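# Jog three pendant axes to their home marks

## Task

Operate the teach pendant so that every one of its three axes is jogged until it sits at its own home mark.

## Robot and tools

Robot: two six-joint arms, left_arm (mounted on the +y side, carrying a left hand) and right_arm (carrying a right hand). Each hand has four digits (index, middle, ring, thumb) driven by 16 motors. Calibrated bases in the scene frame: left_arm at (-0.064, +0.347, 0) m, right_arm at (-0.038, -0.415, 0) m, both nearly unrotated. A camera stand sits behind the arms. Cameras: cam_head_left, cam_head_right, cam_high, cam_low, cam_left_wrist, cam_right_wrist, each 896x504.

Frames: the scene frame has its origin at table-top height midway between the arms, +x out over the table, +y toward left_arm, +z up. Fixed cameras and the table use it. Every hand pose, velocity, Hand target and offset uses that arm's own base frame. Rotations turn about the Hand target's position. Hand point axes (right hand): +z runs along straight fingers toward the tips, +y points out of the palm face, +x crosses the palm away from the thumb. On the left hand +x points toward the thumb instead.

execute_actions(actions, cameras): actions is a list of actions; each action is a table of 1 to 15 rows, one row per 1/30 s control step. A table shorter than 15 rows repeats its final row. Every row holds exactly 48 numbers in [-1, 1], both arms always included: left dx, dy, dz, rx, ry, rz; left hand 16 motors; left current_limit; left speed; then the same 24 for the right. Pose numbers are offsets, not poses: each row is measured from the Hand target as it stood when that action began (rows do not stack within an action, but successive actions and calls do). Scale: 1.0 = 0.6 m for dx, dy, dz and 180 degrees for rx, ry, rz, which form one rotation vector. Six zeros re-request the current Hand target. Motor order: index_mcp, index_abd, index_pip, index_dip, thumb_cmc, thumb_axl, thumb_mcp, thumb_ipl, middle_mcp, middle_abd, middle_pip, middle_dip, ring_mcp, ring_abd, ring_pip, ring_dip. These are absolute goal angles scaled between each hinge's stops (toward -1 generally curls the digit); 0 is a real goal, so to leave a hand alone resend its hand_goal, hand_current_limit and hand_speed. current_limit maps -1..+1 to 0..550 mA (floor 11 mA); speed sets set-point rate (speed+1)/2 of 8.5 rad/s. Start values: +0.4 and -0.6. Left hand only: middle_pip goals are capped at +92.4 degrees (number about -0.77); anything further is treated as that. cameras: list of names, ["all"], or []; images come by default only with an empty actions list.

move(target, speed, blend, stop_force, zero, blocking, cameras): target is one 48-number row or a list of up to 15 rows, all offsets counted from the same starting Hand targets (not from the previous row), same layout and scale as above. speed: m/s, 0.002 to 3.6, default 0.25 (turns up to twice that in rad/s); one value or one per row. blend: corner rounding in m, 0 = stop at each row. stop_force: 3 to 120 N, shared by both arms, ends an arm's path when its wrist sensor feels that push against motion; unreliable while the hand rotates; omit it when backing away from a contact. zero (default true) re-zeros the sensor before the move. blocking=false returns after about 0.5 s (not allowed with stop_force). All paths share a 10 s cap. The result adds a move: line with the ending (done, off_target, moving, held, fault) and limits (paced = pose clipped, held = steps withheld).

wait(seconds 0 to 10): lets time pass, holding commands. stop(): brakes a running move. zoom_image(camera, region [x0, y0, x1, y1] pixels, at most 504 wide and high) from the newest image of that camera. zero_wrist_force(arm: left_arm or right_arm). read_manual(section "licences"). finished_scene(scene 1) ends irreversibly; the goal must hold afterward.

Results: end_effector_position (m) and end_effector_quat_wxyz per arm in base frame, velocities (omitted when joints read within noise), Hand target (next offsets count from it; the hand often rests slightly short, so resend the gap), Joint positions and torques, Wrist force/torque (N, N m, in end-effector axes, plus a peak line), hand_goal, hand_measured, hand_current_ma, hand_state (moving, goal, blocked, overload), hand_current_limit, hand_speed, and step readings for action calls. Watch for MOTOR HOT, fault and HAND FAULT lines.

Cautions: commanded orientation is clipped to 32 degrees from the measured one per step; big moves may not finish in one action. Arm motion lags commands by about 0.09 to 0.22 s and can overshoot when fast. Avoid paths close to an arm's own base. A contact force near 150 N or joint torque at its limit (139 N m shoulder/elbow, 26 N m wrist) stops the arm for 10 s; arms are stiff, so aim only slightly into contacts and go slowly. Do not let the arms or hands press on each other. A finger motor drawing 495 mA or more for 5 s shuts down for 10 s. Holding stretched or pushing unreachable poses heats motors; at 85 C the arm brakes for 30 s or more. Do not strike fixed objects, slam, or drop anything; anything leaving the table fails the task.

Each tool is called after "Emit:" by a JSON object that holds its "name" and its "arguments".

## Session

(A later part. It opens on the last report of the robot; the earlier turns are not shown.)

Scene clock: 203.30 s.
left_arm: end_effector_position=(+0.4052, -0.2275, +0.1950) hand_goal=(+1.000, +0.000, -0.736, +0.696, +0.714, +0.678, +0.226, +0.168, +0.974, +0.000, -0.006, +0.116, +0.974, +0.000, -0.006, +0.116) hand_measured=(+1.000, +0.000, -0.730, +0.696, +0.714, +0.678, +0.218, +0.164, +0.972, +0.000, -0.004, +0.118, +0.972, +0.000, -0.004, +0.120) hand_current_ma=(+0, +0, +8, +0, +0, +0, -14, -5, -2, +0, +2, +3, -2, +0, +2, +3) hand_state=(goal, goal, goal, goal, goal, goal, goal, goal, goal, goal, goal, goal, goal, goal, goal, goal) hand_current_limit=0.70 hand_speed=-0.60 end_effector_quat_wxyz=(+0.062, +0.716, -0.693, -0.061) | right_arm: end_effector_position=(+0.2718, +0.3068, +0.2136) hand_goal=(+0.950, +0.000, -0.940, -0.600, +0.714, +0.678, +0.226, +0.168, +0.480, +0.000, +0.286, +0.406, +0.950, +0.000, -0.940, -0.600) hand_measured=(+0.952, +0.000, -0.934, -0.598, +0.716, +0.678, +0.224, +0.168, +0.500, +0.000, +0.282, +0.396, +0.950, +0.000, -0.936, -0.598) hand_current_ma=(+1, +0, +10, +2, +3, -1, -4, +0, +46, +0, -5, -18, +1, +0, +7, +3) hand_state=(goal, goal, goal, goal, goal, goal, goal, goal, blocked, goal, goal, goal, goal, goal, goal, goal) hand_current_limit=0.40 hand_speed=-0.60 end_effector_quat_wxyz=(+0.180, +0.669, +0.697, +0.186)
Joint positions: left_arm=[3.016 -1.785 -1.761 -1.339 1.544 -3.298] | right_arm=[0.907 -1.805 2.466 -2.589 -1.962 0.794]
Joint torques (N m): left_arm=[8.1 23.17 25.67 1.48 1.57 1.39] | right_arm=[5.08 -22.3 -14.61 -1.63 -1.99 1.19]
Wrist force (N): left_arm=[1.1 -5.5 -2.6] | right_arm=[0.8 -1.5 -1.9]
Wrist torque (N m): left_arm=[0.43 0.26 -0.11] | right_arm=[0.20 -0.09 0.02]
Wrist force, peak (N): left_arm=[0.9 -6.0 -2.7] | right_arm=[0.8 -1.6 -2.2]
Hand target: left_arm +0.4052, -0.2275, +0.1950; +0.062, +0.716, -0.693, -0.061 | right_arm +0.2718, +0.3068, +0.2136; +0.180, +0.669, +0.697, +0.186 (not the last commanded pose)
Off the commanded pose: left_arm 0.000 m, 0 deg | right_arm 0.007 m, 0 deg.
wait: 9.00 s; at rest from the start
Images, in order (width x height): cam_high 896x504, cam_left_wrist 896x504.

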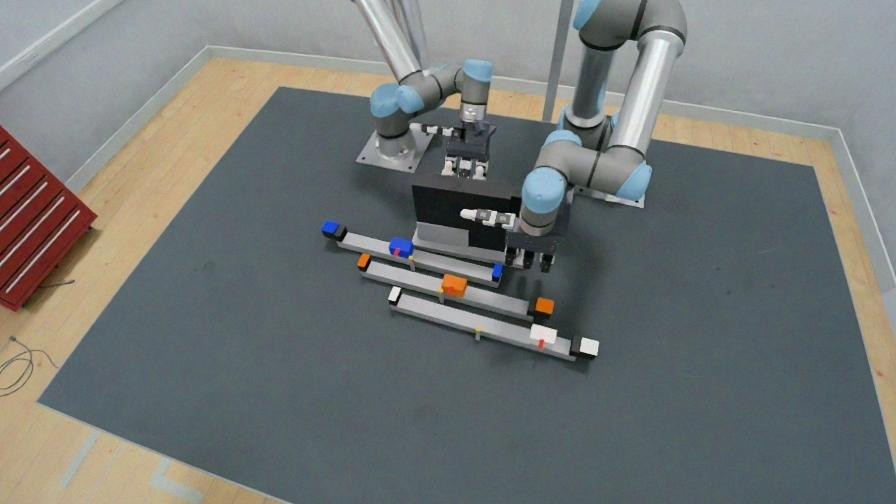

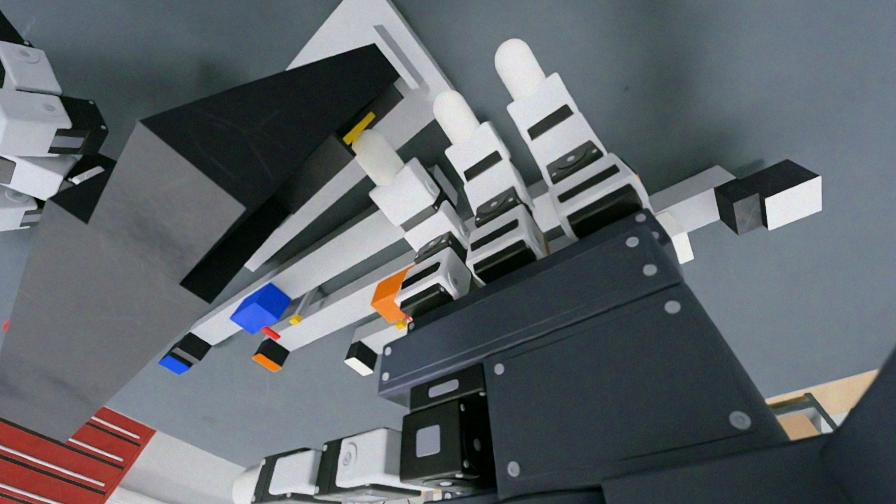

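Emit:
{"name": "wait", "arguments": {"seconds": 4.5}}

Emit:
{"name": "move", "arguments": {"target": [0,0,0,0,0,0,1.0,0,-0.737,0.696,0.714,0.677,0.225,0.168,0.973,0,-0.007,0.116,0.973,0,-0.007,0.116,0.7,-0.6,-0.0167,0,0,0,0,0,0.95,0,-0.94,-0.6,0.714,0.678,0.226,0.168,0.479,0,0.285,0.406,0.95,0,-0.94,-0.6,0.4,-0.6], "speed": 0.1, "cameras": ["cam_high","cam_left_wrist","cam_right_wrist","cam_low"]}}

Emit:
{"name": "zoom_image", "arguments": {"camera": "cam_high", "region": [360, 220, 480, 300]}}

Emit:
{"name": "zoom_image", "arguments": {"camera": "cam_left_wrist", "region": [180, 250, 420, 390]}}

Emit:
{"name": "zoom_image", "arguments": {"camera": "cam_low", "region": [170, 230, 370, 350]}}

Scene clock: 208.53 s.
left_arm: end_effector_position=(+0.4052, -0.2275, +0.1950) hand_goal=(+1.000, +0.000, -0.736, +0.696, +0.714, +0.678, +0.226, +0.168, +0.974, +0.000, -0.006, +0.116, +0.974, +0.000, -0.006, +0.116) hand_measured=(+1.000, +0.000, -0.730, +0.696, +0.714, +0.678, +0.218, +0.164, +0.972, +0.000, -0.004, +0.118, +0.972, +0.000, -0.004, +0.120) hand_current_ma=(+0, +0, +8, +0, +0, +0, -14, -5, -2, +0, +2, +3, -2, +0, +2, +3) hand_state=(goal, goal, goal, goal, goal, goal, goal, goal, goal, goal, goal, goal, goal, goal, goal, goal) hand_current_limit=0.70 hand_speed=-0.60 end_effector_quat_wxyz=(+0.062, +0.716, -0.693, -0.061) | right_arm: end_effector_position=(+0.2718, +0.3068, +0.2136) hand_goal=(+0.950, +0.000, -0.940, -0.600, +0.714, +0.678, +0.226, +0.168, +0.480, +0.000, +0.286, +0.406, +0.950, +0.000, -0.940, -0.600) hand_measured=(+0.952, +0.000, -0.934, -0.598, +0.716, +0.678, +0.224, +0.168, +0.500, +0.000, +0.282, +0.396, +0.950, +0.000, -0.936, -0.598) hand_current_ma=(+1, +0, +10, +2, +3, -1, -4, +0, +46, +0, -5, -18, +1, +0, +7, +3) hand_state=(goal, goal, goal, goal, goal, goal, goal, goal, blocked, goal, goal, goal, goal, goal, goal, goal) hand_current_limit=0.40 hand_speed=-0.60 end_effector_quat_wxyz=(+0.180, +0.669, +0.697, +0.186)
Joint positions: left_arm=[3.016 -1.785 -1.761 -1.339 1.544 -3.298] | right_arm=[0.907 -1.805 2.466 -2.589 -1.962 0.794]
Joint torques (N m): left_arm=[7.97 24.28 25.36 1.39 1.52 1.25] | right_arm=[5.79 -22.55 -14.25 -1.57 -2 1.15]
Wrist force (N): left_arm=[0.9 -5.8 -2.6] | right_arm=[0.8 -1.5 -1.8]
Wrist torque (N m): left_arm=[0.39 0.27 -0.12] | right_arm=[0.20 -0.10 0.02]
Wrist force, peak (N): left_arm=[1.0 -6.0 -2.6] | right_arm=[0.9 -1.5 -2.2]
Hand target: left_arm +0.4052, -0.2275, +0.1950; +0.062, +0.716, -0.693, -0.061 | right_arm +0.2718, +0.3068, +0.2136; +0.180, +0.669, +0.697, +0.186 (not the last commanded pose)
Off the commanded pose: left_arm 0.000 m, 0 deg | right_arm 0.007 m, 0 deg.
wait: 4.50 s; at rest from the start

Scene clock: 209.33 s.
left_arm: end_effector_position=(+0.4052, -0.2275, +0.1950) hand_goal=(+1.000, +0.000, -0.736, +0.696, +0.714, +0.678, +0.226, +0.168, +0.974, +0.000, -0.006, +0.116, +0.974, +0.000, -0.006, +0.116) hand_measured=(+1.000, +0.000, -0.730, +0.696, +0.714, +0.678, +0.218, +0.164, +0.972, +0.000, -0.004, +0.118, +0.972, +0.000, -0.004, +0.120) hand_current_ma=(+0, +0, +8, +0, +0, +0, -14, -5, -2, +0, +2, +3, -2, +0, +2, +3) hand_state=(goal, goal, goal, goal, goal, goal, goal, goal, goal, goal, goal, goal, goal, goal, goal, goal) hand_current_limit=0.70 hand_speed=-0.60 end_effector_quat_wxyz=(+0.062, +0.716, -0.693, -0.061) | right_arm: end_effector_position=(+0.2618, +0.3068, +0.2136) hand_goal=(+0.950, +0.000, -0.940, -0.600, +0.714, +0.678, +0.226, +0.168, +0.480, +0.000, +0.286, +0.406, +0.950, +0.000, -0.940, -0.600) hand_measured=(+0.952, +0.000, -0.934, -0.598, +0.716, +0.678, +0.224, +0.168, +0.496, +0.000, +0.286, +0.404, +0.950, +0.000, -0.936, -0.598) hand_current_ma=(+1, +0, +10, +2, +3, -1, -4, +0, +32, +0, +0, -2, +1, +0, +7, +3) hand_state=(goal, goal, goal, goal, goal, goal, goal, goal, goal, goal, goal, goal, goal, goal, goal, goal) hand_current_limit=0.40 hand_speed=-0.60 end_effector_quat_wxyz=(+0.180, +0.669, +0.697, +0.186)
Joint positions: left_arm=[3.016 -1.785 -1.761 -1.339 1.544 -3.298] | right_arm=[0.933 -1.816 2.47 -2.572 -1.971 0.821]
Joint torques (N m): left_arm=[7.83 24.11 25.41 1.48 1.5 1.25] | right_arm=[6.73 -22.36 -13.33 -1.43 -1.99 1.44]
Wrist force (N): left_arm=[0.8 -5.4 -2.7] | right_arm=[1.0 0.3 0.2]
Wrist torque (N m): left_arm=[0.43 0.30 -0.14] | right_arm=[0.02 -0.17 0.07]
Wrist force, peak (N): left_arm=[1.0 -6.0 -2.7] | right_arm=[0.7 -1.4 -1.8]
Hand target: left_arm +0.4052, -0.2275, +0.1950; +0.062, +0.716, -0.693, -0.061 | right_arm +0.2617, +0.3068, +0.2136; +0.180, +0.669, +0.697, +0.186
Off the commanded pose: left_arm 0.000 m, 0 deg | right_arm 0.000 m, 0 deg.
move: done
Images, in order (width x height): cam_high 896x504, cam_low 896x504, cam_left_wrist 896x504, cam_right_wrist 896x504.

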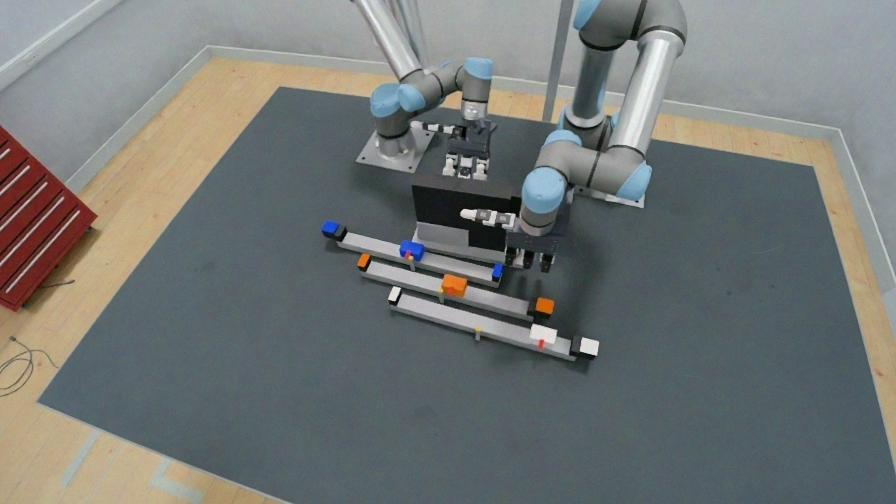

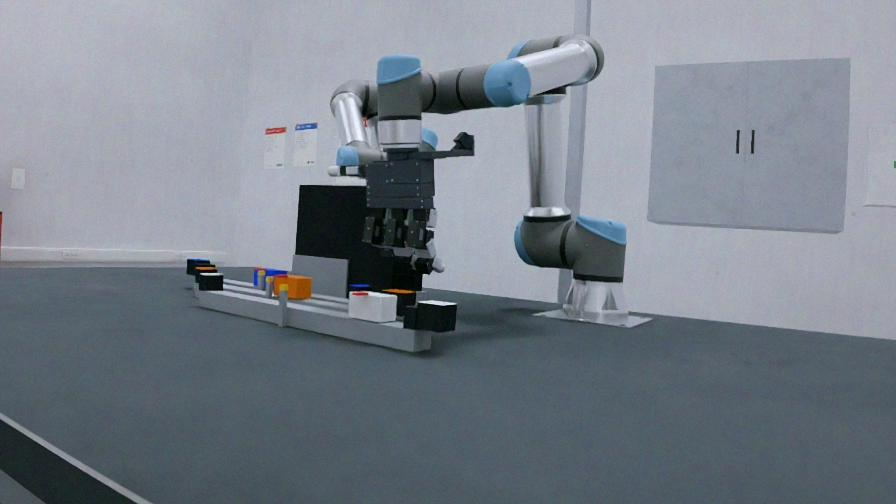

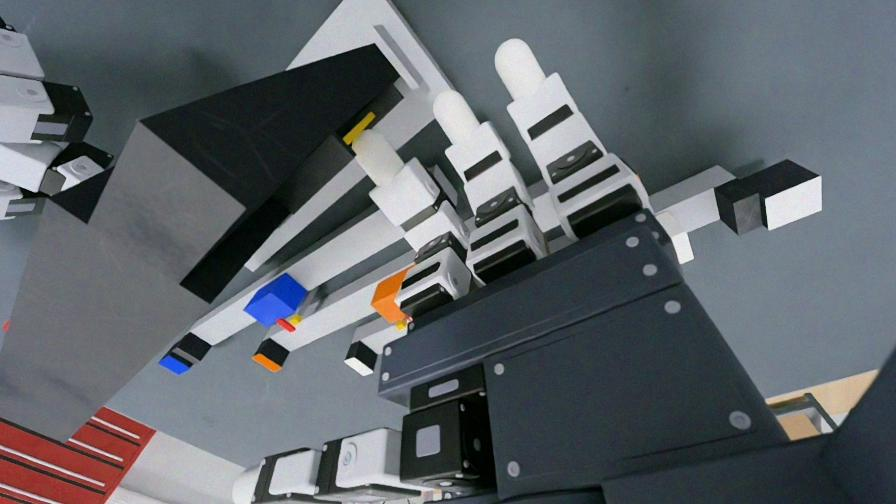

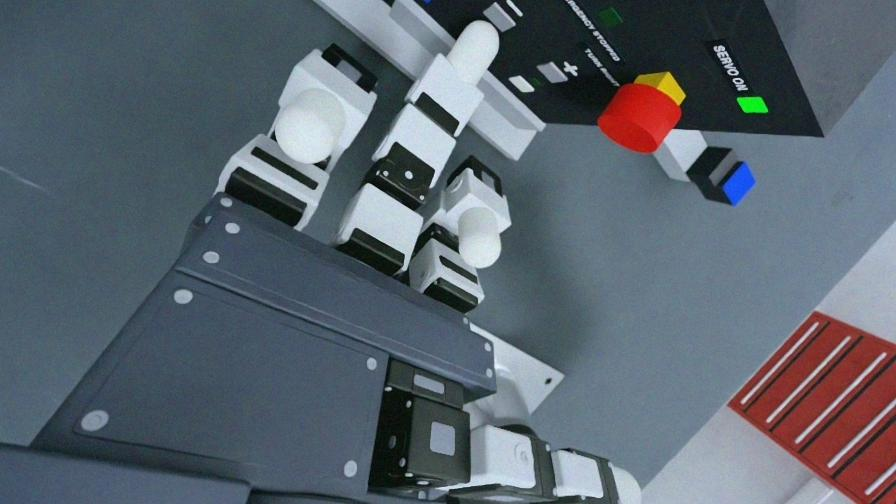

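Scaled by 4.200 from the camera's 896x504 image, which has a finer 1280x720 frame.

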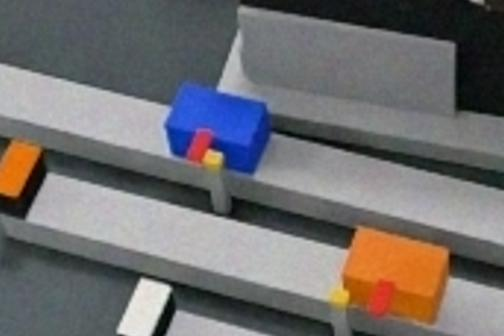

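Scaled by 2.100 from the camera's 896x504 image, which has a finer 1280x720 frame.

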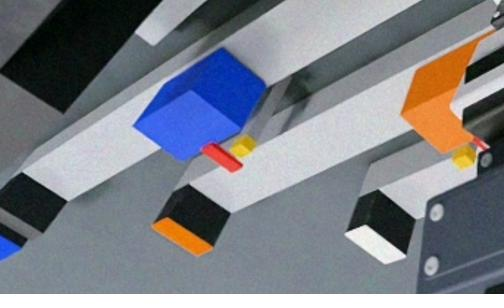

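Scaled by 2.520 from the camera's 896x504 image, which has a finer 1280x720 frame.

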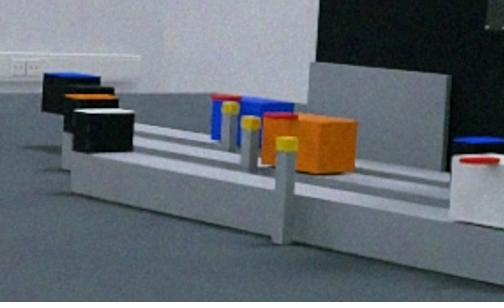

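Emit:
{"name": "execute_actions", "arguments": {"actions": [[[0,0,0,0,0,0,1.0,0,-0.737,0.696,0.714,0.677,0.225,0.168,0.973,0,-0.007,0.116,0.973,0,-0.007,0.116,0.7,-0.6,0.0035,0,0,0,0,0,0.95,0,-0.94,-0.6,0.714,0.678,0.226,0.168,0.479,0,0.285,0.406,0.95,0,-0.94,-0.6,0.4,-0.6],[0,0,0,0,0,0,1.0,0,-0.737,0.696,0.714,0.677,0.225,0.168,0.973,0,-0.007,0.116,0.973,0,-0.007,0.116,0.7,-0.6,0.007,0,0,0,0,0,0.95,0,-0.94,-0.6,0.714,0.678,0.226,0.168,0.479,0,0.285,0.406,0.95,0,-0.94,-0.6,0.4,-0.6],[0,0,0,0,0,0,1.0,0,-0.737,0.696,0.714,0.677,0.225,0.168,0.973,0,-0.007,0.116,0.973,0,-0.007,0.116,0.7,-0.6,0.0105,0,0,0,0,0,0.95,0,-0.94,-0.6,0.714,0.678,0.226,0.168,0.479,0,0.285,0.406,0.95,0,-0.94,-0.6,0.4,-0.6],[0,0,0,0,0,0,1.0,0,-0.737,0.696,0.714,0.677,0.225,0.168,0.973,0,-0.007,0.116,0.973,0,-0.007,0.116,0.7,-0.6,0.014,0,0,0,0,0,0.95,0,-0.94,-0.6,0.714,0.678,0.226,0.168,0.479,0,0.285,0.406,0.95,0,-0.94,-0.6,0.4,-0.6],[0,0,0,0,0,0,1.0,0,-0.737,0.696,0.714,0.677,0.225,0.168,0.973,0,-0.007,0.116,0.973,0,-0.007,0.116,0.7,-0.6,0.0175,0,0,0,0,0,0.95,0,-0.94,-0.6,0.714,0.678,0.226,0.168,0.479,0,0.285,0.406,0.95,0,-0.94,-0.6,0.4,-0.6]],[[0,0,0,0,0,0,1.0,0,-0.737,0.696,0.714,0.677,0.225,0.168,0.973,0,-0.007,0.116,0.973,0,-0.007,0.116,0.7,-0.6,0,0,0,0,0,0,0.95,0,-0.94,-0.6,0.714,0.678,0.226,0.168,0.479,0,0.285,0.406,0.95,0,-0.94,-0.6,0.4,-0.6]],[[0,0,0,0,0,0,1.0,0,-0.737,0.696,0.714,0.677,0.225,0.168,0.973,0,-0.007,0.116,0.973,0,-0.007,0.116,0.7,-0.6,0,0,0,0,0,0,0.95,0,-0.94,-0.6,0.714,0.678,0.226,0.168,0.479,0,0.285,0.406,0.95,0,-0.94,-0.6,0.4,-0.6],[0,0,0,0,0,0,1.0,0,-0.737,0.696,0.714,0.677,0.225,0.168,0.973,0,-0.007,0.116,0.973,0,-0.007,0.116,0.7,-0.6,0,0,0,0,0,0,0.95,0,-0.94,-0.6,0.714,0.678,0.226,0.168,0.479,0,0.285,0.406,0.95,0,-0.94,-0.6,0.4,-0.6],[0,0,0,0,0,0,1.0,0,-0.737,0.696,0.714,0.677,0.225,0.168,0.973,0,-0.007,0.116,0.973,0,-0.007,0.116,0.7,-0.6,0,0,0,0,0,0,0.95,0,-0.94,-0.6,0.714,0.678,0.226,0.168,0.479,0,0.285,0.406,0.95,0,-0.94,-0.6,0.4,-0.6],[0,0,0,0,0,0,1.0,0,-0.737,0.696,0.714,0.677,0.225,0.168,0.973,0,-0.007,0.116,0.973,0,-0.007,0.116,0.7,-0.6,0,0,0,0,0,0,0.95,0,-0.94,-0.6,0.714,0.678,0.226,0.168,0.479,0,0.285,0.406,0.95,0,-0.94,-0.6,0.4,-0.6],[0,0,0,0,0,0,1.0,0,-0.737,0.696,0.714,0.677,0.225,0.168,0.973,0,-0.007,0.116,0.973,0,-0.007,0.116,0.7,-0.6,-0.006,0,0,0,0,0,0.95,0,-0.94,-0.6,0.714,0.678,0.226,0.168,0.479,0,0.285,0.406,0.95,0,-0.94,-0.6,0.4,-0.6],[0,0,0,0,0,0,1.0,0,-0.737,0.696,0.714,0.677,0.225,0.168,0.973,0,-0.007,0.116,0.973,0,-0.007,0.116,0.7,-0.6,-0.012,0,0,0,0,0,0.95,0,-0.94,-0.6,0.714,0.678,0.226,0.168,0.479,0,0.285,0.406,0.95,0,-0.94,-0.6,0.4,-0.6],[0,0,0,0,0,0,1.0,0,-0.737,0.696,0.714,0.677,0.225,0.168,0.973,0,-0.007,0.116,0.973,0,-0.007,0.116,0.7,-0.6,-0.0175,0,0,0,0,0,0.95,0,-0.94,-0.6,0.714,0.678,0.226,0.168,0.479,0,0.285,0.406,0.95,0,-0.94,-0.6,0.4,-0.6]]], "cameras": ["cam_high","cam_left_wrist","cam_low","cam_right_wrist"]}}

Emit:
{"name": "zoom_image", "arguments": {"camera": "cam_high", "region": [360, 220, 480, 300]}}

Emit:
{"name": "zoom_image", "arguments": {"camera": "cam_left_wrist", "region": [180, 250, 420, 390]}}

Emit:
{"name": "zoom_image", "arguments": {"camera": "cam_low", "region": [170, 230, 370, 350]}}

Scene clock: 216.47 s.
left_arm: end_effector_position=(+0.4052, -0.2275, +0.1950) hand_goal=(+1.000, +0.000, -0.736, +0.696, +0.714, +0.678, +0.226, +0.168, +0.974, +0.000, -0.006, +0.116, +0.974, +0.000, -0.006, +0.116) hand_measured=(+1.000, +0.000, -0.730, +0.696, +0.714, +0.678, +0.218, +0.164, +0.972, +0.000, -0.004, +0.118, +0.972, +0.000, -0.004, +0.120) hand_current_ma=(+0, +0, +8, +0, +0, +0, -14, -5, -2, +0, +2, +3, -2, +0, +2, +3) hand_state=(goal, goal, goal, goal, goal, goal, goal, goal, goal, goal, goal, goal, goal, goal, goal, goal) hand_current_limit=0.70 hand_speed=-0.60 end_effector_quat_wxyz=(+0.062, +0.716, -0.693, -0.061) | right_arm: end_effector_position=(+0.2618, +0.3068, +0.2136) hand_goal=(+0.950, +0.000, -0.940, -0.600, +0.714, +0.678, +0.226, +0.168, +0.480, +0.000, +0.286, +0.406, +0.950, +0.000, -0.940, -0.600) hand_measured=(+0.952, +0.000, -0.934, -0.598, +0.716, +0.678, +0.224, +0.168, +0.496, +0.002, +0.286, +0.404, +0.950, +0.000, -0.936, -0.598) hand_current_ma=(+1, +0, +10, +2, +3, -1, -4, +0, +32, +1, +0, -2, +1, +0, +7, +3) hand_state=(goal, goal, goal, goal, goal, goal, goal, goal, goal, goal, goal, goal, goal, goal, goal, goal) hand_current_limit=0.40 hand_speed=-0.60 end_effector_quat_wxyz=(+0.180, +0.669, +0.697, +0.186)
Joint positions: left_arm=[3.016 -1.785 -1.761 -1.339 1.544 -3.298] | right_arm=[0.933 -1.816 2.47 -2.572 -1.971 0.821]
Joint torques (N m): left_arm=[8.5 24.39 24.99 1.54 1.35 1.25] | right_arm=[6.08 -22.23 -13.77 -1.4 -2.12 1.41]
Wrist force (N): left_arm=[0.9 -5.7 -2.5] | right_arm=[0.6 0.4 -0.2]
Wrist torque (N m): left_arm=[0.37 0.28 -0.12] | right_arm=[0.07 -0.11 0.04]
Wrist force, peak (N): left_arm=[0.8 -5.9 -2.9] | right_arm=[0.8 -4.9 -4.8]
Hand target: left_arm +0.4052, -0.2275, +0.1950; +0.062, +0.716, -0.693, -0.061 | right_arm +0.2617, +0.3068, +0.2136; +0.180, +0.669, +0.697, +0.186
Off the commanded pose: left_arm 0.000 m, 0 deg | right_arm 0.000 m, 0 deg.
Step readings (end_effector_position of left_arm | right_arm):
0: (+0.4052, -0.2275, +0.1950) | (+0.2617, +0.3068, +0.2136)
1: (+0.4052, -0.2275, +0.1950) | (+0.2618, +0.3068, +0.2136)
2: (+0.4052, -0.2275, +0.1950) | (+0.2620, +0.3067, +0.2137)
4: (+0.4052, -0.2275, +0.1950) | (+0.2643, +0.3067, +0.2137)
8: (+0.4052, -0.2275, +0.1950) | (+0.2700, +0.3067, +0.2137)
15: (+0.4052, -0.2275, +0.1950) | (+0.2721, +0.3068, +0.2136)
16: (+0.4052, -0.2275, +0.1950) | (+0.2722, +0.3068, +0.2136)
17: (+0.4052, -0.2275, +0.1950) | (+0.2722, +0.3068, +0.2136)
19: (+0.4052, -0.2275, +0.1950) | (+0.2722, +0.3068, +0.2136)
23: (+0.4052, -0.2275, +0.1950) | (+0.2722, +0.3068, +0.2136)
30: (+0.4052, -0.2275, +0.1950) | (+0.2722, +0.3068, +0.2136)
31: (+0.4052, -0.2275, +0.1950) | (+0.2722, +0.3068, +0.2136)
32: (+0.4052, -0.2275, +0.1950) | (+0.2722, +0.3068, +0.2136)
34: (+0.4052, -0.2275, +0.1950) | (+0.2722, +0.3068, +0.2136)
38: (+0.4052, -0.2275, +0.1950) | (+0.2683, +0.3069, +0.2136)
45: (+0.4052, -0.2275, +0.1950) | (+0.2621, +0.3068, +0.2136)
Images, in order (width x height): cam_high 896x504, cam_low 896x504, cam_left_wrist 896x504, cam_right_wrist 896x504.

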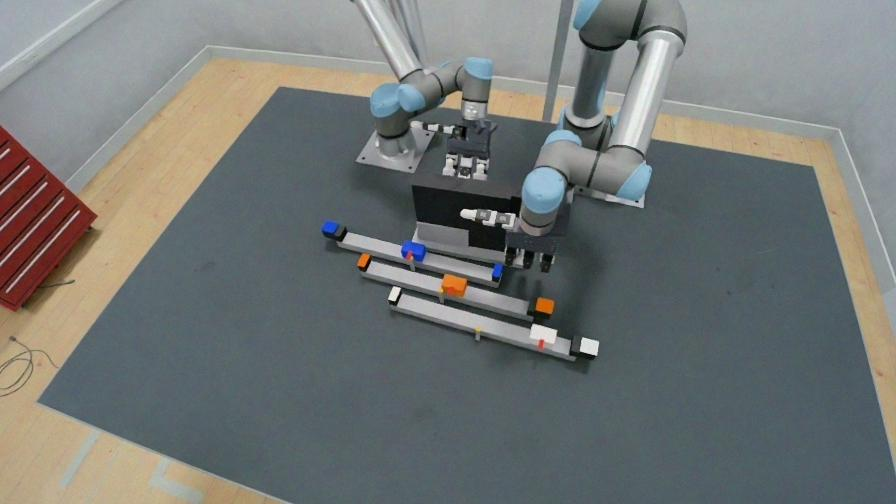

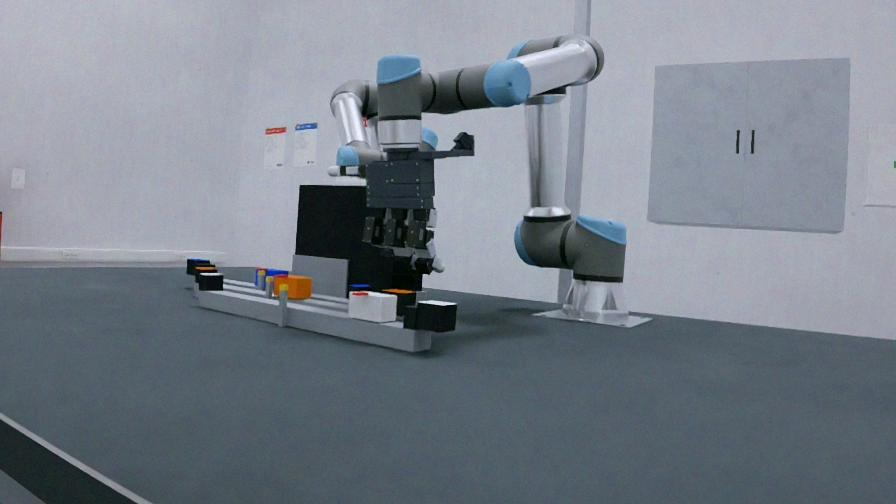

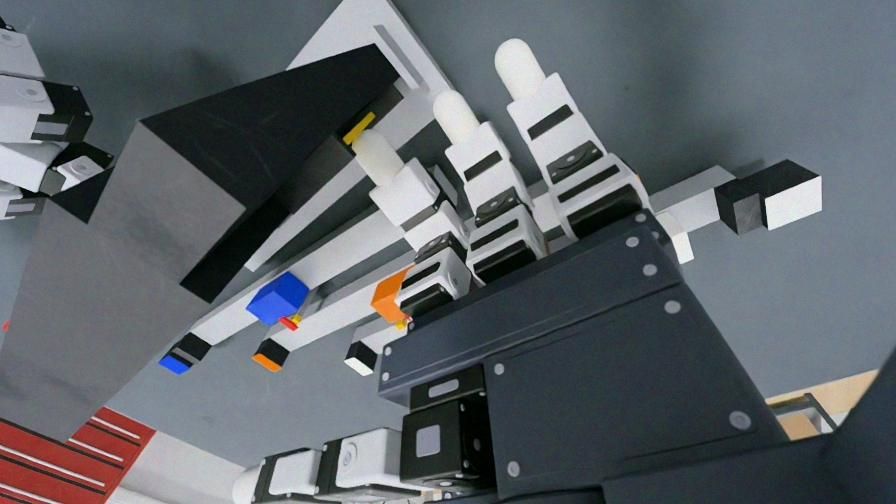

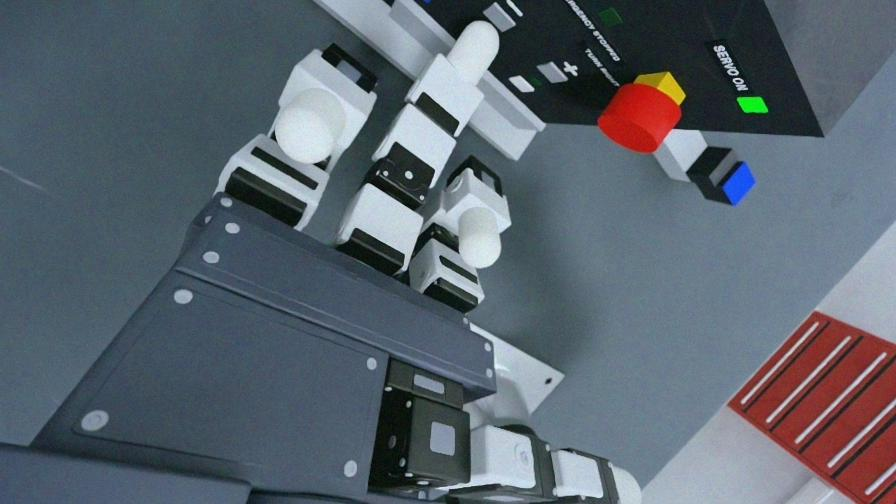

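Scaled by 4.200 from the camera's 896x504 image, which has a finer 1280x720 frame.

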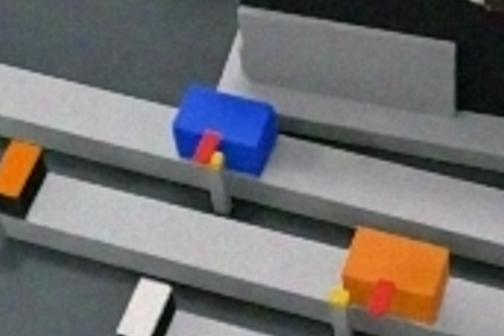

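Scaled by 2.100 from the camera's 896x504 image, which has a finer 1280x720 frame.

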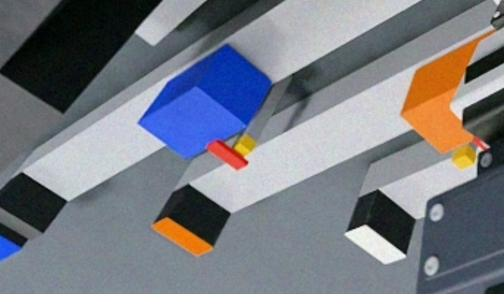

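Scaled by 2.520 from the camera's 896x504 image, which has a finer 1280x720 frame.

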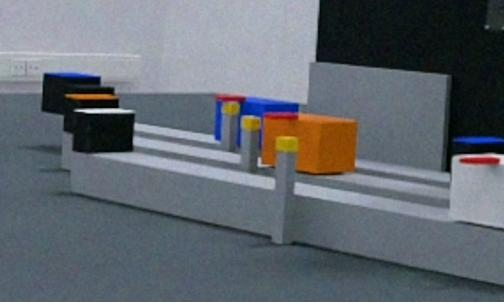

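Emit:
{"name": "move", "arguments": {"target": [[0,0,0,0,0,0,1.0,0,-0.737,0.696,0.714,0.677,0.225,0.168,0.973,0,-0.007,0.116,0.973,0,-0.007,0.116,0.7,-0.6,-0.0167,-0.0057,-0.0847,0,0,0,0.95,0,-0.94,-0.6,0.714,0.678,0.226,0.168,0.479,0,0.285,0.406,0.95,0,-0.94,-0.6,0.4,-0.6],[0,0,0,0,0,0,1.0,0,-0.737,0.696,0.714,0.677,0.225,0.168,0.973,0,-0.007,0.116,0.973,0,-0.007,0.116,0.7,-0.6,0.03,-0.0057,-0.0847,0,0,0,0.95,0,-0.94,-0.6,0.714,0.678,0.226,0.168,0.479,0,0.285,0.406,0.95,0,-0.94,-0.6,0.4,-0.6]], "speed": [0.05,0.015], "stop_force": 3, "cameras": ["cam_head_right","cam_right_wrist","cam_head_left"]}}

Emit:
{"name": "zoom_image", "arguments": {"camera": "cam_head_right", "region": [460, 220, 570, 320]}}

Emit:
{"name": "zoom_image", "arguments": {"camera": "cam_right_wrist", "region": [380, 0, 700, 200]}}

Scene clock: 222.77 s.
left_arm: end_effector_position=(+0.4052, -0.2275, +0.1950) hand_goal=(+1.000, +0.000, -0.736, +0.696, +0.714, +0.678, +0.226, +0.168, +0.974, +0.000, -0.006, +0.116, +0.974, +0.000, -0.006, +0.116) hand_measured=(+1.000, +0.000, -0.730, +0.696, +0.714, +0.678, +0.218, +0.164, +0.972, +0.000, -0.004, +0.118, +0.972, +0.000, -0.004, +0.120) hand_current_ma=(+0, +0, +8, +0, +0, +0, -14, -5, -2, +0, +2, +3, -2, +0, +2, +3) hand_state=(goal, goal, goal, goal, goal, goal, goal, goal, goal, goal, goal, goal, goal, goal, goal, goal) hand_current_limit=0.70 hand_speed=-0.60 end_effector_quat_wxyz=(+0.062, +0.716, -0.693, -0.061) | right_arm: end_effector_position=(+0.2720, +0.3034, +0.1628) hand_goal=(+0.950, +0.000, -0.940, -0.600, +0.714, +0.678, +0.226, +0.168, +0.480, +0.000, +0.286, +0.406, +0.950, +0.000, -0.940, -0.600) hand_measured=(+0.952, +0.000, -0.934, -0.598, +0.716, +0.678, +0.224, +0.168, +0.500, +0.000, +0.282, +0.394, +0.950, +0.000, -0.936, -0.598) hand_current_ma=(+1, +0, +10, +2, +3, -1, -4, +0, +47, +0, -6, -20, +1, +0, +7, +3) hand_state=(goal, goal, goal, goal, goal, goal, goal, goal, blocked, goal, goal, goal, goal, goal, goal, goal) hand_current_limit=0.40 hand_speed=-0.60 end_effector_quat_wxyz=(+0.180, +0.669, +0.697, +0.186)
Joint positions: left_arm=[3.016 -1.785 -1.761 -1.339 1.544 -3.298] | right_arm=[0.899 -1.674 2.549 -2.806 -1.959 0.786]
Joint torques (N m): left_arm=[7.14 24.89 24.46 1.49 1.4 1.27] | right_arm=[5.81 -25.54 -10.66 -1.52 -2.35 1.41]
Wrist force (N): left_arm=[1.0 -5.6 -2.7] | right_arm=[0.6 -1.5 -2.0]
Wrist torque (N m): left_arm=[0.41 0.27 -0.11] | right_arm=[0.20 -0.05 -0.01]
Wrist force, peak (N): left_arm=[1.2 -5.9 -2.7] | right_arm=[0.7 -5.3 -5.8]
Hand target: left_arm +0.4052, -0.2275, +0.1950; +0.062, +0.716, -0.693, -0.061 | right_arm +0.2720, +0.3034, +0.1628; +0.180, +0.669, +0.697, +0.186 (not the last commanded pose)
Off the commanded pose: left_arm 0.000 m, 0 deg | right_arm 0.008 m, 0 deg.
move: contact (right_arm); path passed 1 of 2 targets
Images, in order (width x height): cam_head_left 896x504, cam_head_right 896x504, cam_right_wrist 896x504.

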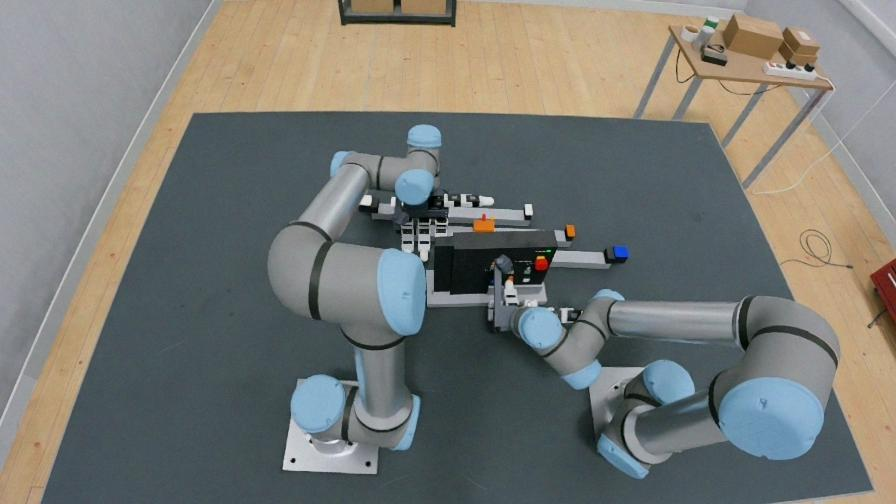

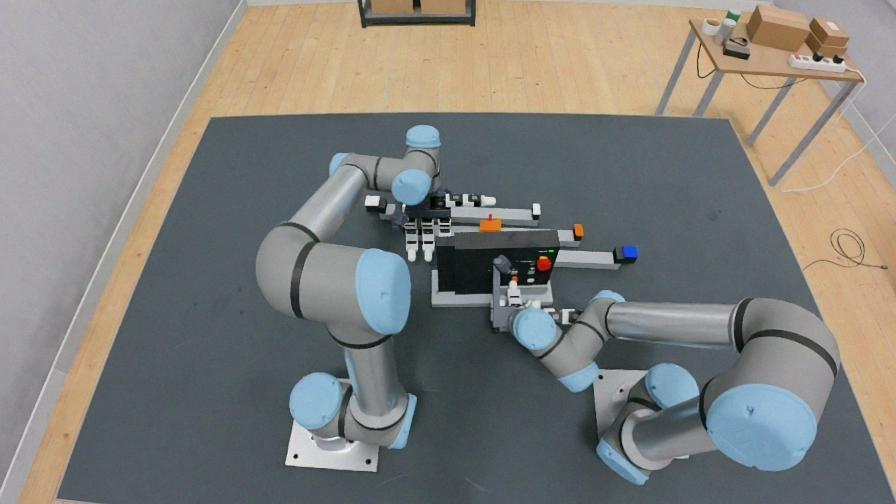

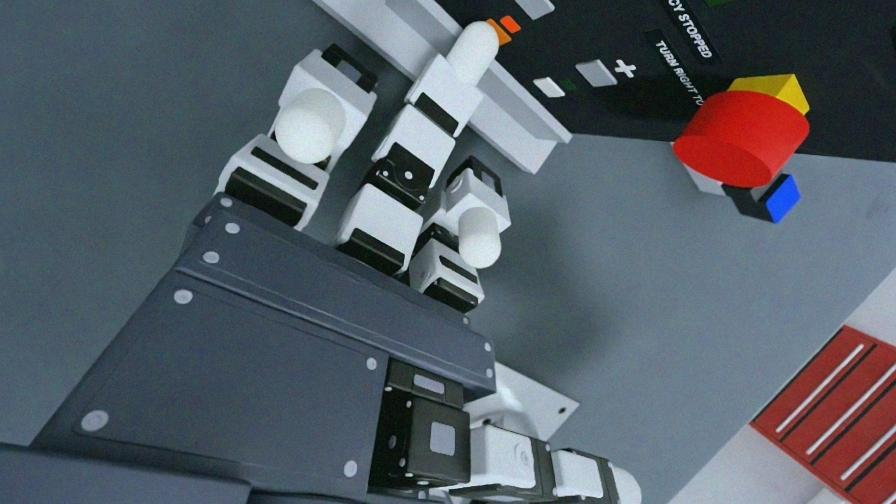

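Scaled by 4.582 from the camera's 896x504 image, which has a finer 1280x720 frame.

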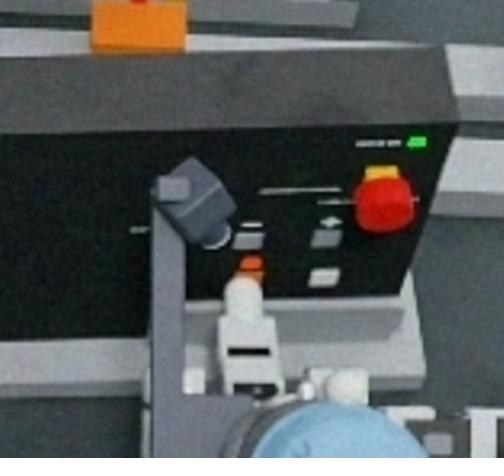

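Scaled by 1.575 from the camera's 896x504 image, which has a finer 1280x720 frame.

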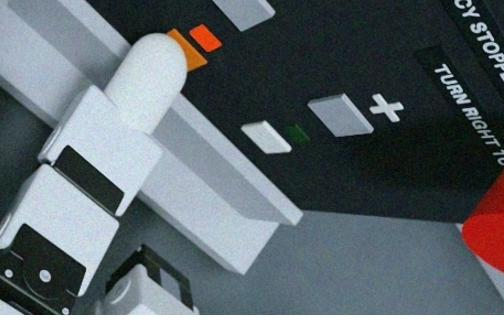

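Emit:
{"name": "move", "arguments": {"target": [[0,0,0,0,0,0,1.0,0,-0.737,0.696,0.714,0.677,0.225,0.168,0.973,0,-0.007,0.116,0.973,0,-0.007,0.116,0.7,-0.6,-0.0172,0.0,0,0,0,0,0.95,0,-0.94,-0.6,0.714,0.678,0.226,0.168,0.479,0,0.285,0.406,0.95,0,-0.94,-0.6,0.4,-0.6],[0,0,0,0,0,0,1.0,0,-0.737,0.696,0.714,0.677,0.225,0.168,0.973,0,-0.007,0.116,0.973,0,-0.007,0.116,0.7,-0.6,-0.0172,0.0057,0.08,0,0,0,0.95,0,-0.94,-0.6,0.714,0.678,0.226,0.168,0.479,0,0.285,0.406,0.95,0,-0.94,-0.6,0.4,-0.6]], "speed": 0.08, "blend": [0.003,0], "cameras": ["cam_high","cam_right_wrist"]}}

Emit:
{"name": "zoom_image", "arguments": {"camera": "cam_high", "region": [400, 230, 520, 310]}}

Scene clock: 224.77 s.
left_arm: end_effector_position=(+0.4052, -0.2275, +0.1950) hand_goal=(+1.000, +0.000, -0.736, +0.696, +0.714, +0.678, +0.226, +0.168, +0.974, +0.000, -0.006, +0.116, +0.974, +0.000, -0.006, +0.116) hand_measured=(+1.000, +0.000, -0.730, +0.696, +0.714, +0.678, +0.218, +0.164, +0.972, +0.000, -0.004, +0.118, +0.972, +0.000, -0.004, +0.120) hand_current_ma=(+0, +0, +8, +0, +0, +0, -14, -5, -2, +0, +2, +3, -2, +0, +2, +3) hand_state=(goal, goal, goal, goal, goal, goal, goal, goal, goal, goal, goal, goal, goal, goal, goal, goal) hand_current_limit=0.70 hand_speed=-0.60 end_effector_quat_wxyz=(+0.062, +0.716, -0.693, -0.061) | right_arm: end_effector_position=(+0.2617, +0.3068, +0.2108) hand_goal=(+0.950, +0.000, -0.940, -0.600, +0.714, +0.678, +0.226, +0.168, +0.480, +0.000, +0.286, +0.406, +0.950, +0.000, -0.940, -0.600) hand_measured=(+0.952, +0.000, -0.934, -0.598, +0.716, +0.678, +0.224, +0.168, +0.494, +0.000, +0.286, +0.404, +0.952, +0.000, -0.936, -0.598) hand_current_ma=(+1, +0, +10, +2, +3, -1, -4, +0, +30, +0, +0, -2, +1, +0, +7, +3) hand_state=(goal, goal, goal, goal, goal, goal, goal, goal, goal, goal, goal, goal, goal, goal, goal, goal) hand_current_limit=0.40 hand_speed=-0.60 end_effector_quat_wxyz=(+0.180, +0.669, +0.697, +0.186)
Joint positions: left_arm=[3.016 -1.785 -1.761 -1.339 1.544 -3.298] | right_arm=[0.933 -1.809 2.475 -2.583 -1.971 0.821]
Joint torques (N m): left_arm=[7.48 24.93 24.48 1.39 1.2 1.14] | right_arm=[6.48 -22.48 -26.34 -1.46 0.62 1.44]
Wrist force (N): left_arm=[0.8 -5.8 -2.4] | right_arm=[0.7 0.3 -0.1]
Wrist torque (N m): left_arm=[0.36 0.31 -0.13] | right_arm=[0.06 -0.13 0.05]
Wrist force, peak (N): left_arm=[1.1 -6.0 -2.8] | right_arm=[0.7 -1.2 -2.2]
Hand target: left_arm +0.4052, -0.2275, +0.1950; +0.062, +0.716, -0.693, -0.061 | right_arm +0.2617, +0.3068, +0.2108; +0.180, +0.669, +0.697, +0.186
Off the commanded pose: left_arm 0.000 m, 0 deg | right_arm 0.000 m, 0 deg.
move: done
Images, in order (width x height): cam_high 896x504, cam_right_wrist 896x504.

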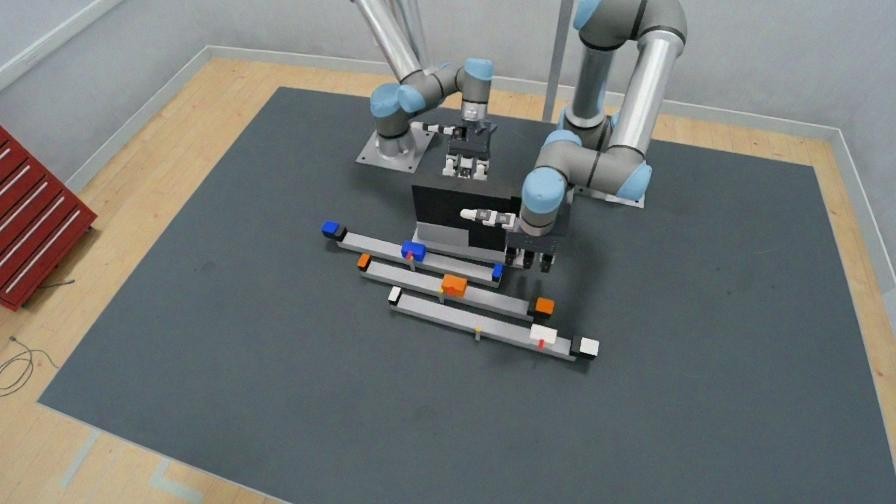

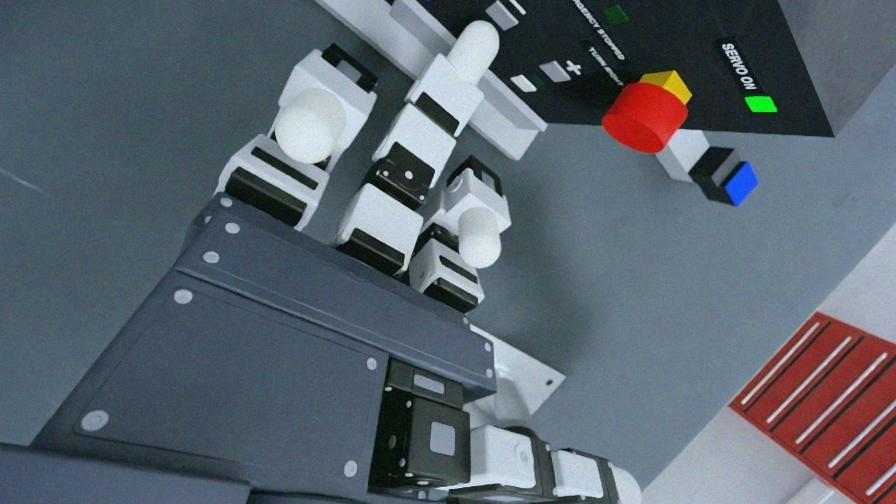

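Scaled by 4.200 from the camera's 896x504 image, which has a finer 1280x720 frame.

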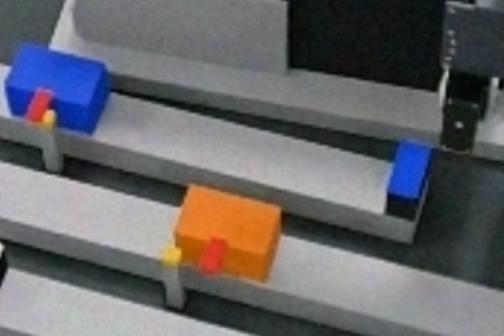

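Emit:
{"name": "execute_actions", "arguments": {"actions": [[[0,0,0,0,0,0,1.0,0,-0.737,0.696,0.714,0.677,0.225,0.168,0.973,0,-0.007,0.116,0.973,0,-0.007,0.116,0.7,-0.6,0.0035,0,0,0,0,0,0.95,0,-0.94,-0.6,0.714,0.678,0.226,0.168,0.479,0,0.285,0.406,0.95,0,-0.94,-0.6,0.4,-0.6],[0,0,0,0,0,0,1.0,0,-0.737,0.696,0.714,0.677,0.225,0.168,0.973,0,-0.007,0.116,0.973,0,-0.007,0.116,0.7,-0.6,0.007,0,0,0,0,0,0.95,0,-0.94,-0.6,0.714,0.678,0.226,0.168,0.479,0,0.285,0.406,0.95,0,-0.94,-0.6,0.4,-0.6],[0,0,0,0,0,0,1.0,0,-0.737,0.696,0.714,0.677,0.225,0.168,0.973,0,-0.007,0.116,0.973,0,-0.007,0.116,0.7,-0.6,0.0105,0,0,0,0,0,0.95,0,-0.94,-0.6,0.714,0.678,0.226,0.168,0.479,0,0.285,0.406,0.95,0,-0.94,-0.6,0.4,-0.6],[0,0,0,0,0,0,1.0,0,-0.737,0.696,0.714,0.677,0.225,0.168,0.973,0,-0.007,0.116,0.973,0,-0.007,0.116,0.7,-0.6,0.014,0,0,0,0,0,0.95,0,-0.94,-0.6,0.714,0.678,0.226,0.168,0.479,0,0.285,0.406,0.95,0,-0.94,-0.6,0.4,-0.6],[0,0,0,0,0,0,1.0,0,-0.737,0.696,0.714,0.677,0.225,0.168,0.973,0,-0.007,0.116,0.973,0,-0.007,0.116,0.7,-0.6,0.0175,0,0,0,0,0,0.95,0,-0.94,-0.6,0.714,0.678,0.226,0.168,0.479,0,0.285,0.406,0.95,0,-0.94,-0.6,0.4,-0.6]],[[0,0,0,0,0,0,1.0,0,-0.737,0.696,0.714,0.677,0.225,0.168,0.973,0,-0.007,0.116,0.973,0,-0.007,0.116,0.7,-0.6,0,0,0,0,0,0,0.95,0,-0.94,-0.6,0.714,0.678,0.226,0.168,0.479,0,0.285,0.406,0.95,0,-0.94,-0.6,0.4,-0.6]],[[0,0,0,0,0,0,1.0,0,-0.737,0.696,0.714,0.677,0.225,0.168,0.973,0,-0.007,0.116,0.973,0,-0.007,0.116,0.7,-0.6,0,0,0,0,0,0,0.95,0,-0.94,-0.6,0.714,0.678,0.226,0.168,0.479,0,0.285,0.406,0.95,0,-0.94,-0.6,0.4,-0.6],[0,0,0,0,0,0,1.0,0,-0.737,0.696,0.714,0.677,0.225,0.168,0.973,0,-0.007,0.116,0.973,0,-0.007,0.116,0.7,-0.6,0,0,0,0,0,0,0.95,0,-0.94,-0.6,0.714,0.678,0.226,0.168,0.479,0,0.285,0.406,0.95,0,-0.94,-0.6,0.4,-0.6],[0,0,0,0,0,0,1.0,0,-0.737,0.696,0.714,0.677,0.225,0.168,0.973,0,-0.007,0.116,0.973,0,-0.007,0.116,0.7,-0.6,0,0,0,0,0,0,0.95,0,-0.94,-0.6,0.714,0.678,0.226,0.168,0.479,0,0.285,0.406,0.95,0,-0.94,-0.6,0.4,-0.6],[0,0,0,0,0,0,1.0,0,-0.737,0.696,0.714,0.677,0.225,0.168,0.973,0,-0.007,0.116,0.973,0,-0.007,0.116,0.7,-0.6,0,0,0,0,0,0,0.95,0,-0.94,-0.6,0.714,0.678,0.226,0.168,0.479,0,0.285,0.406,0.95,0,-0.94,-0.6,0.4,-0.6],[0,0,0,0,0,0,1.0,0,-0.737,0.696,0.714,0.677,0.225,0.168,0.973,0,-0.007,0.116,0.973,0,-0.007,0.116,0.7,-0.6,-0.006,0,0,0,0,0,0.95,0,-0.94,-0.6,0.714,0.678,0.226,0.168,0.479,0,0.285,0.406,0.95,0,-0.94,-0.6,0.4,-0.6],[0,0,0,0,0,0,1.0,0,-0.737,0.696,0.714,0.677,0.225,0.168,0.973,0,-0.007,0.116,0.973,0,-0.007,0.116,0.7,-0.6,-0.012,0,0,0,0,0,0.95,0,-0.94,-0.6,0.714,0.678,0.226,0.168,0.479,0,0.285,0.406,0.95,0,-0.94,-0.6,0.4,-0.6],[0,0,0,0,0,0,1.0,0,-0.737,0.696,0.714,0.677,0.225,0.168,0.973,0,-0.007,0.116,0.973,0,-0.007,0.116,0.7,-0.6,-0.0175,0,0,0,0,0,0.95,0,-0.94,-0.6,0.714,0.678,0.226,0.168,0.479,0,0.285,0.406,0.95,0,-0.94,-0.6,0.4,-0.6]]], "cameras": ["cam_high","cam_low"]}}

Emit:
{"name": "zoom_image", "arguments": {"camera": "cam_high", "region": [400, 230, 520, 310]}}

Scene clock: 228.83 s.
left_arm: end_effector_position=(+0.4052, -0.2275, +0.1950) hand_goal=(+1.000, +0.000, -0.736, +0.696, +0.714, +0.678, +0.226, +0.168, +0.974, +0.000, -0.006, +0.116, +0.974, +0.000, -0.006, +0.116) hand_measured=(+1.000, +0.000, -0.730, +0.696, +0.714, +0.678, +0.218, +0.164, +0.972, +0.000, -0.004, +0.118, +0.972, +0.000, -0.004, +0.120) hand_current_ma=(+0, +0, +8, +0, +0, +0, -14, -5, -2, +0, +2, +3, -2, +0, +2, +3) hand_state=(goal, goal, goal, goal, goal, goal, goal, goal, goal, goal, goal, goal, goal, goal, goal, goal) hand_current_limit=0.70 hand_speed=-0.60 end_effector_quat_wxyz=(+0.062, +0.716, -0.693, -0.061) | right_arm: end_effector_position=(+0.2617, +0.3068, +0.2108) hand_goal=(+0.950, +0.000, -0.940, -0.600, +0.714, +0.678, +0.226, +0.168, +0.480, +0.000, +0.286, +0.406, +0.950, +0.000, -0.940, -0.600) hand_measured=(+0.952, +0.000, -0.934, -0.598, +0.716, +0.678, +0.224, +0.168, +0.496, +0.002, +0.286, +0.404, +0.952, +0.000, -0.936, -0.598) hand_current_ma=(+1, +0, +10, +2, +3, -1, -4, +0, +32, +1, +0, -2, +1, +0, +7, +3) hand_state=(goal, goal, goal, goal, goal, goal, goal, goal, goal, goal, goal, goal, goal, goal, goal, goal) hand_current_limit=0.40 hand_speed=-0.60 end_effector_quat_wxyz=(+0.180, +0.669, +0.697, +0.186)
Joint positions: left_arm=[3.016 -1.785 -1.761 -1.339 1.544 -3.298] | right_arm=[0.933 -1.809 2.475 -2.583 -1.971 0.821]
Joint torques (N m): left_arm=[8.11 25.54 25.25 1.41 1.16 1.2] | right_arm=[6.62 -22.23 -12.97 -1.38 -2.01 1.4]
Wrist force (N): left_arm=[0.8 -5.6 -2.6] | right_arm=[1.0 0.2 -0.1]
Wrist torque (N m): left_arm=[0.40 0.30 -0.13] | right_arm=[0.03 -0.18 0.07]
Wrist force, peak (N): left_arm=[0.9 -6.0 -2.7] | right_arm=[0.6 -4.7 -4.3]
Hand target: left_arm +0.4052, -0.2275, +0.1950; +0.062, +0.716, -0.693, -0.061 | right_arm +0.2617, +0.3068, +0.2108; +0.180, +0.669, +0.697, +0.186
Off the commanded pose: left_arm 0.000 m, 0 deg | right_arm 0.000 m, 0 deg.
Step readings (end_effector_position of left_arm | right_arm):
0: (+0.4052, -0.2275, +0.1950) | (+0.2617, +0.3068, +0.2108)
1: (+0.4052, -0.2275, +0.1950) | (+0.2617, +0.3068, +0.2108)
2: (+0.4052, -0.2275, +0.1950) | (+0.2620, +0.3068, +0.2109)
4: (+0.4052, -0.2275, +0.1950) | (+0.2640, +0.3068, +0.2110)
8: (+0.4052, -0.2275, +0.1950) | (+0.2700, +0.3068, +0.2109)
15: (+0.4052, -0.2275, +0.1950) | (+0.2721, +0.3068, +0.2108)
16: (+0.4052, -0.2275, +0.1950) | (+0.2721, +0.3068, +0.2108)
17: (+0.4052, -0.2275, +0.1950) | (+0.2721, +0.3068, +0.2108)
19: (+0.4052, -0.2275, +0.1950) | (+0.2722, +0.3068, +0.2108)
23: (+0.4052, -0.2275, +0.1950) | (+0.2722, +0.3068, +0.2108)
30: (+0.4052, -0.2275, +0.1950) | (+0.2722, +0.3068, +0.2108)
31: (+0.4052, -0.2275, +0.1950) | (+0.2722, +0.3068, +0.2108)
32: (+0.4052, -0.2275, +0.1950) | (+0.2722, +0.3068, +0.2108)
34: (+0.4052, -0.2275, +0.1950) | (+0.2722, +0.3068, +0.2108)
38: (+0.4052, -0.2275, +0.1950) | (+0.2682, +0.3069, +0.2108)
45: (+0.4052, -0.2275, +0.1950) | (+0.2621, +0.3068, +0.2108)
Images, in order (width x height): cam_high 896x504, cam_low 896x504.

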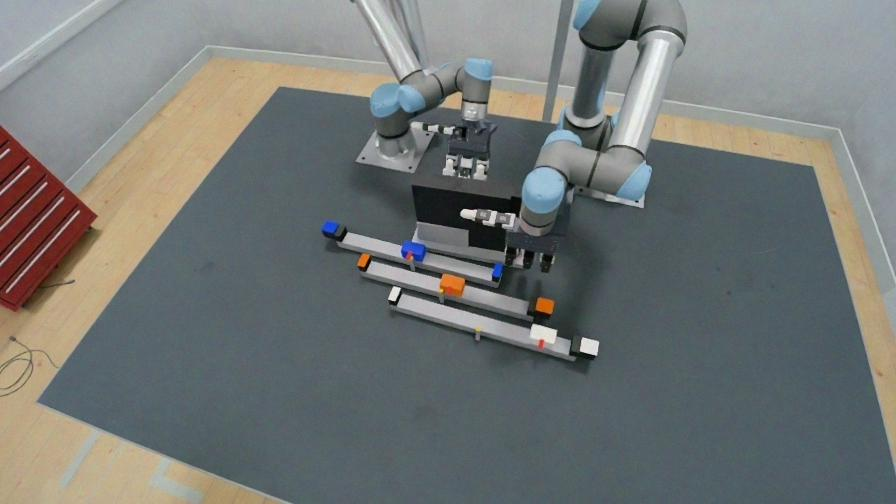

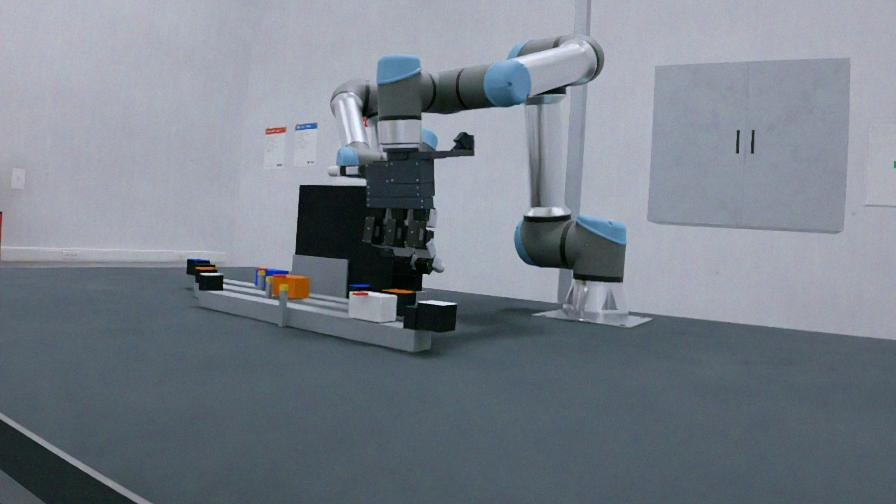

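Scaled by 4.200 from the camera's 896x504 image, which has a finer 1280x720 frame.

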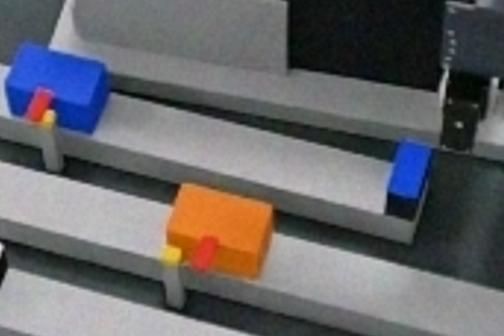

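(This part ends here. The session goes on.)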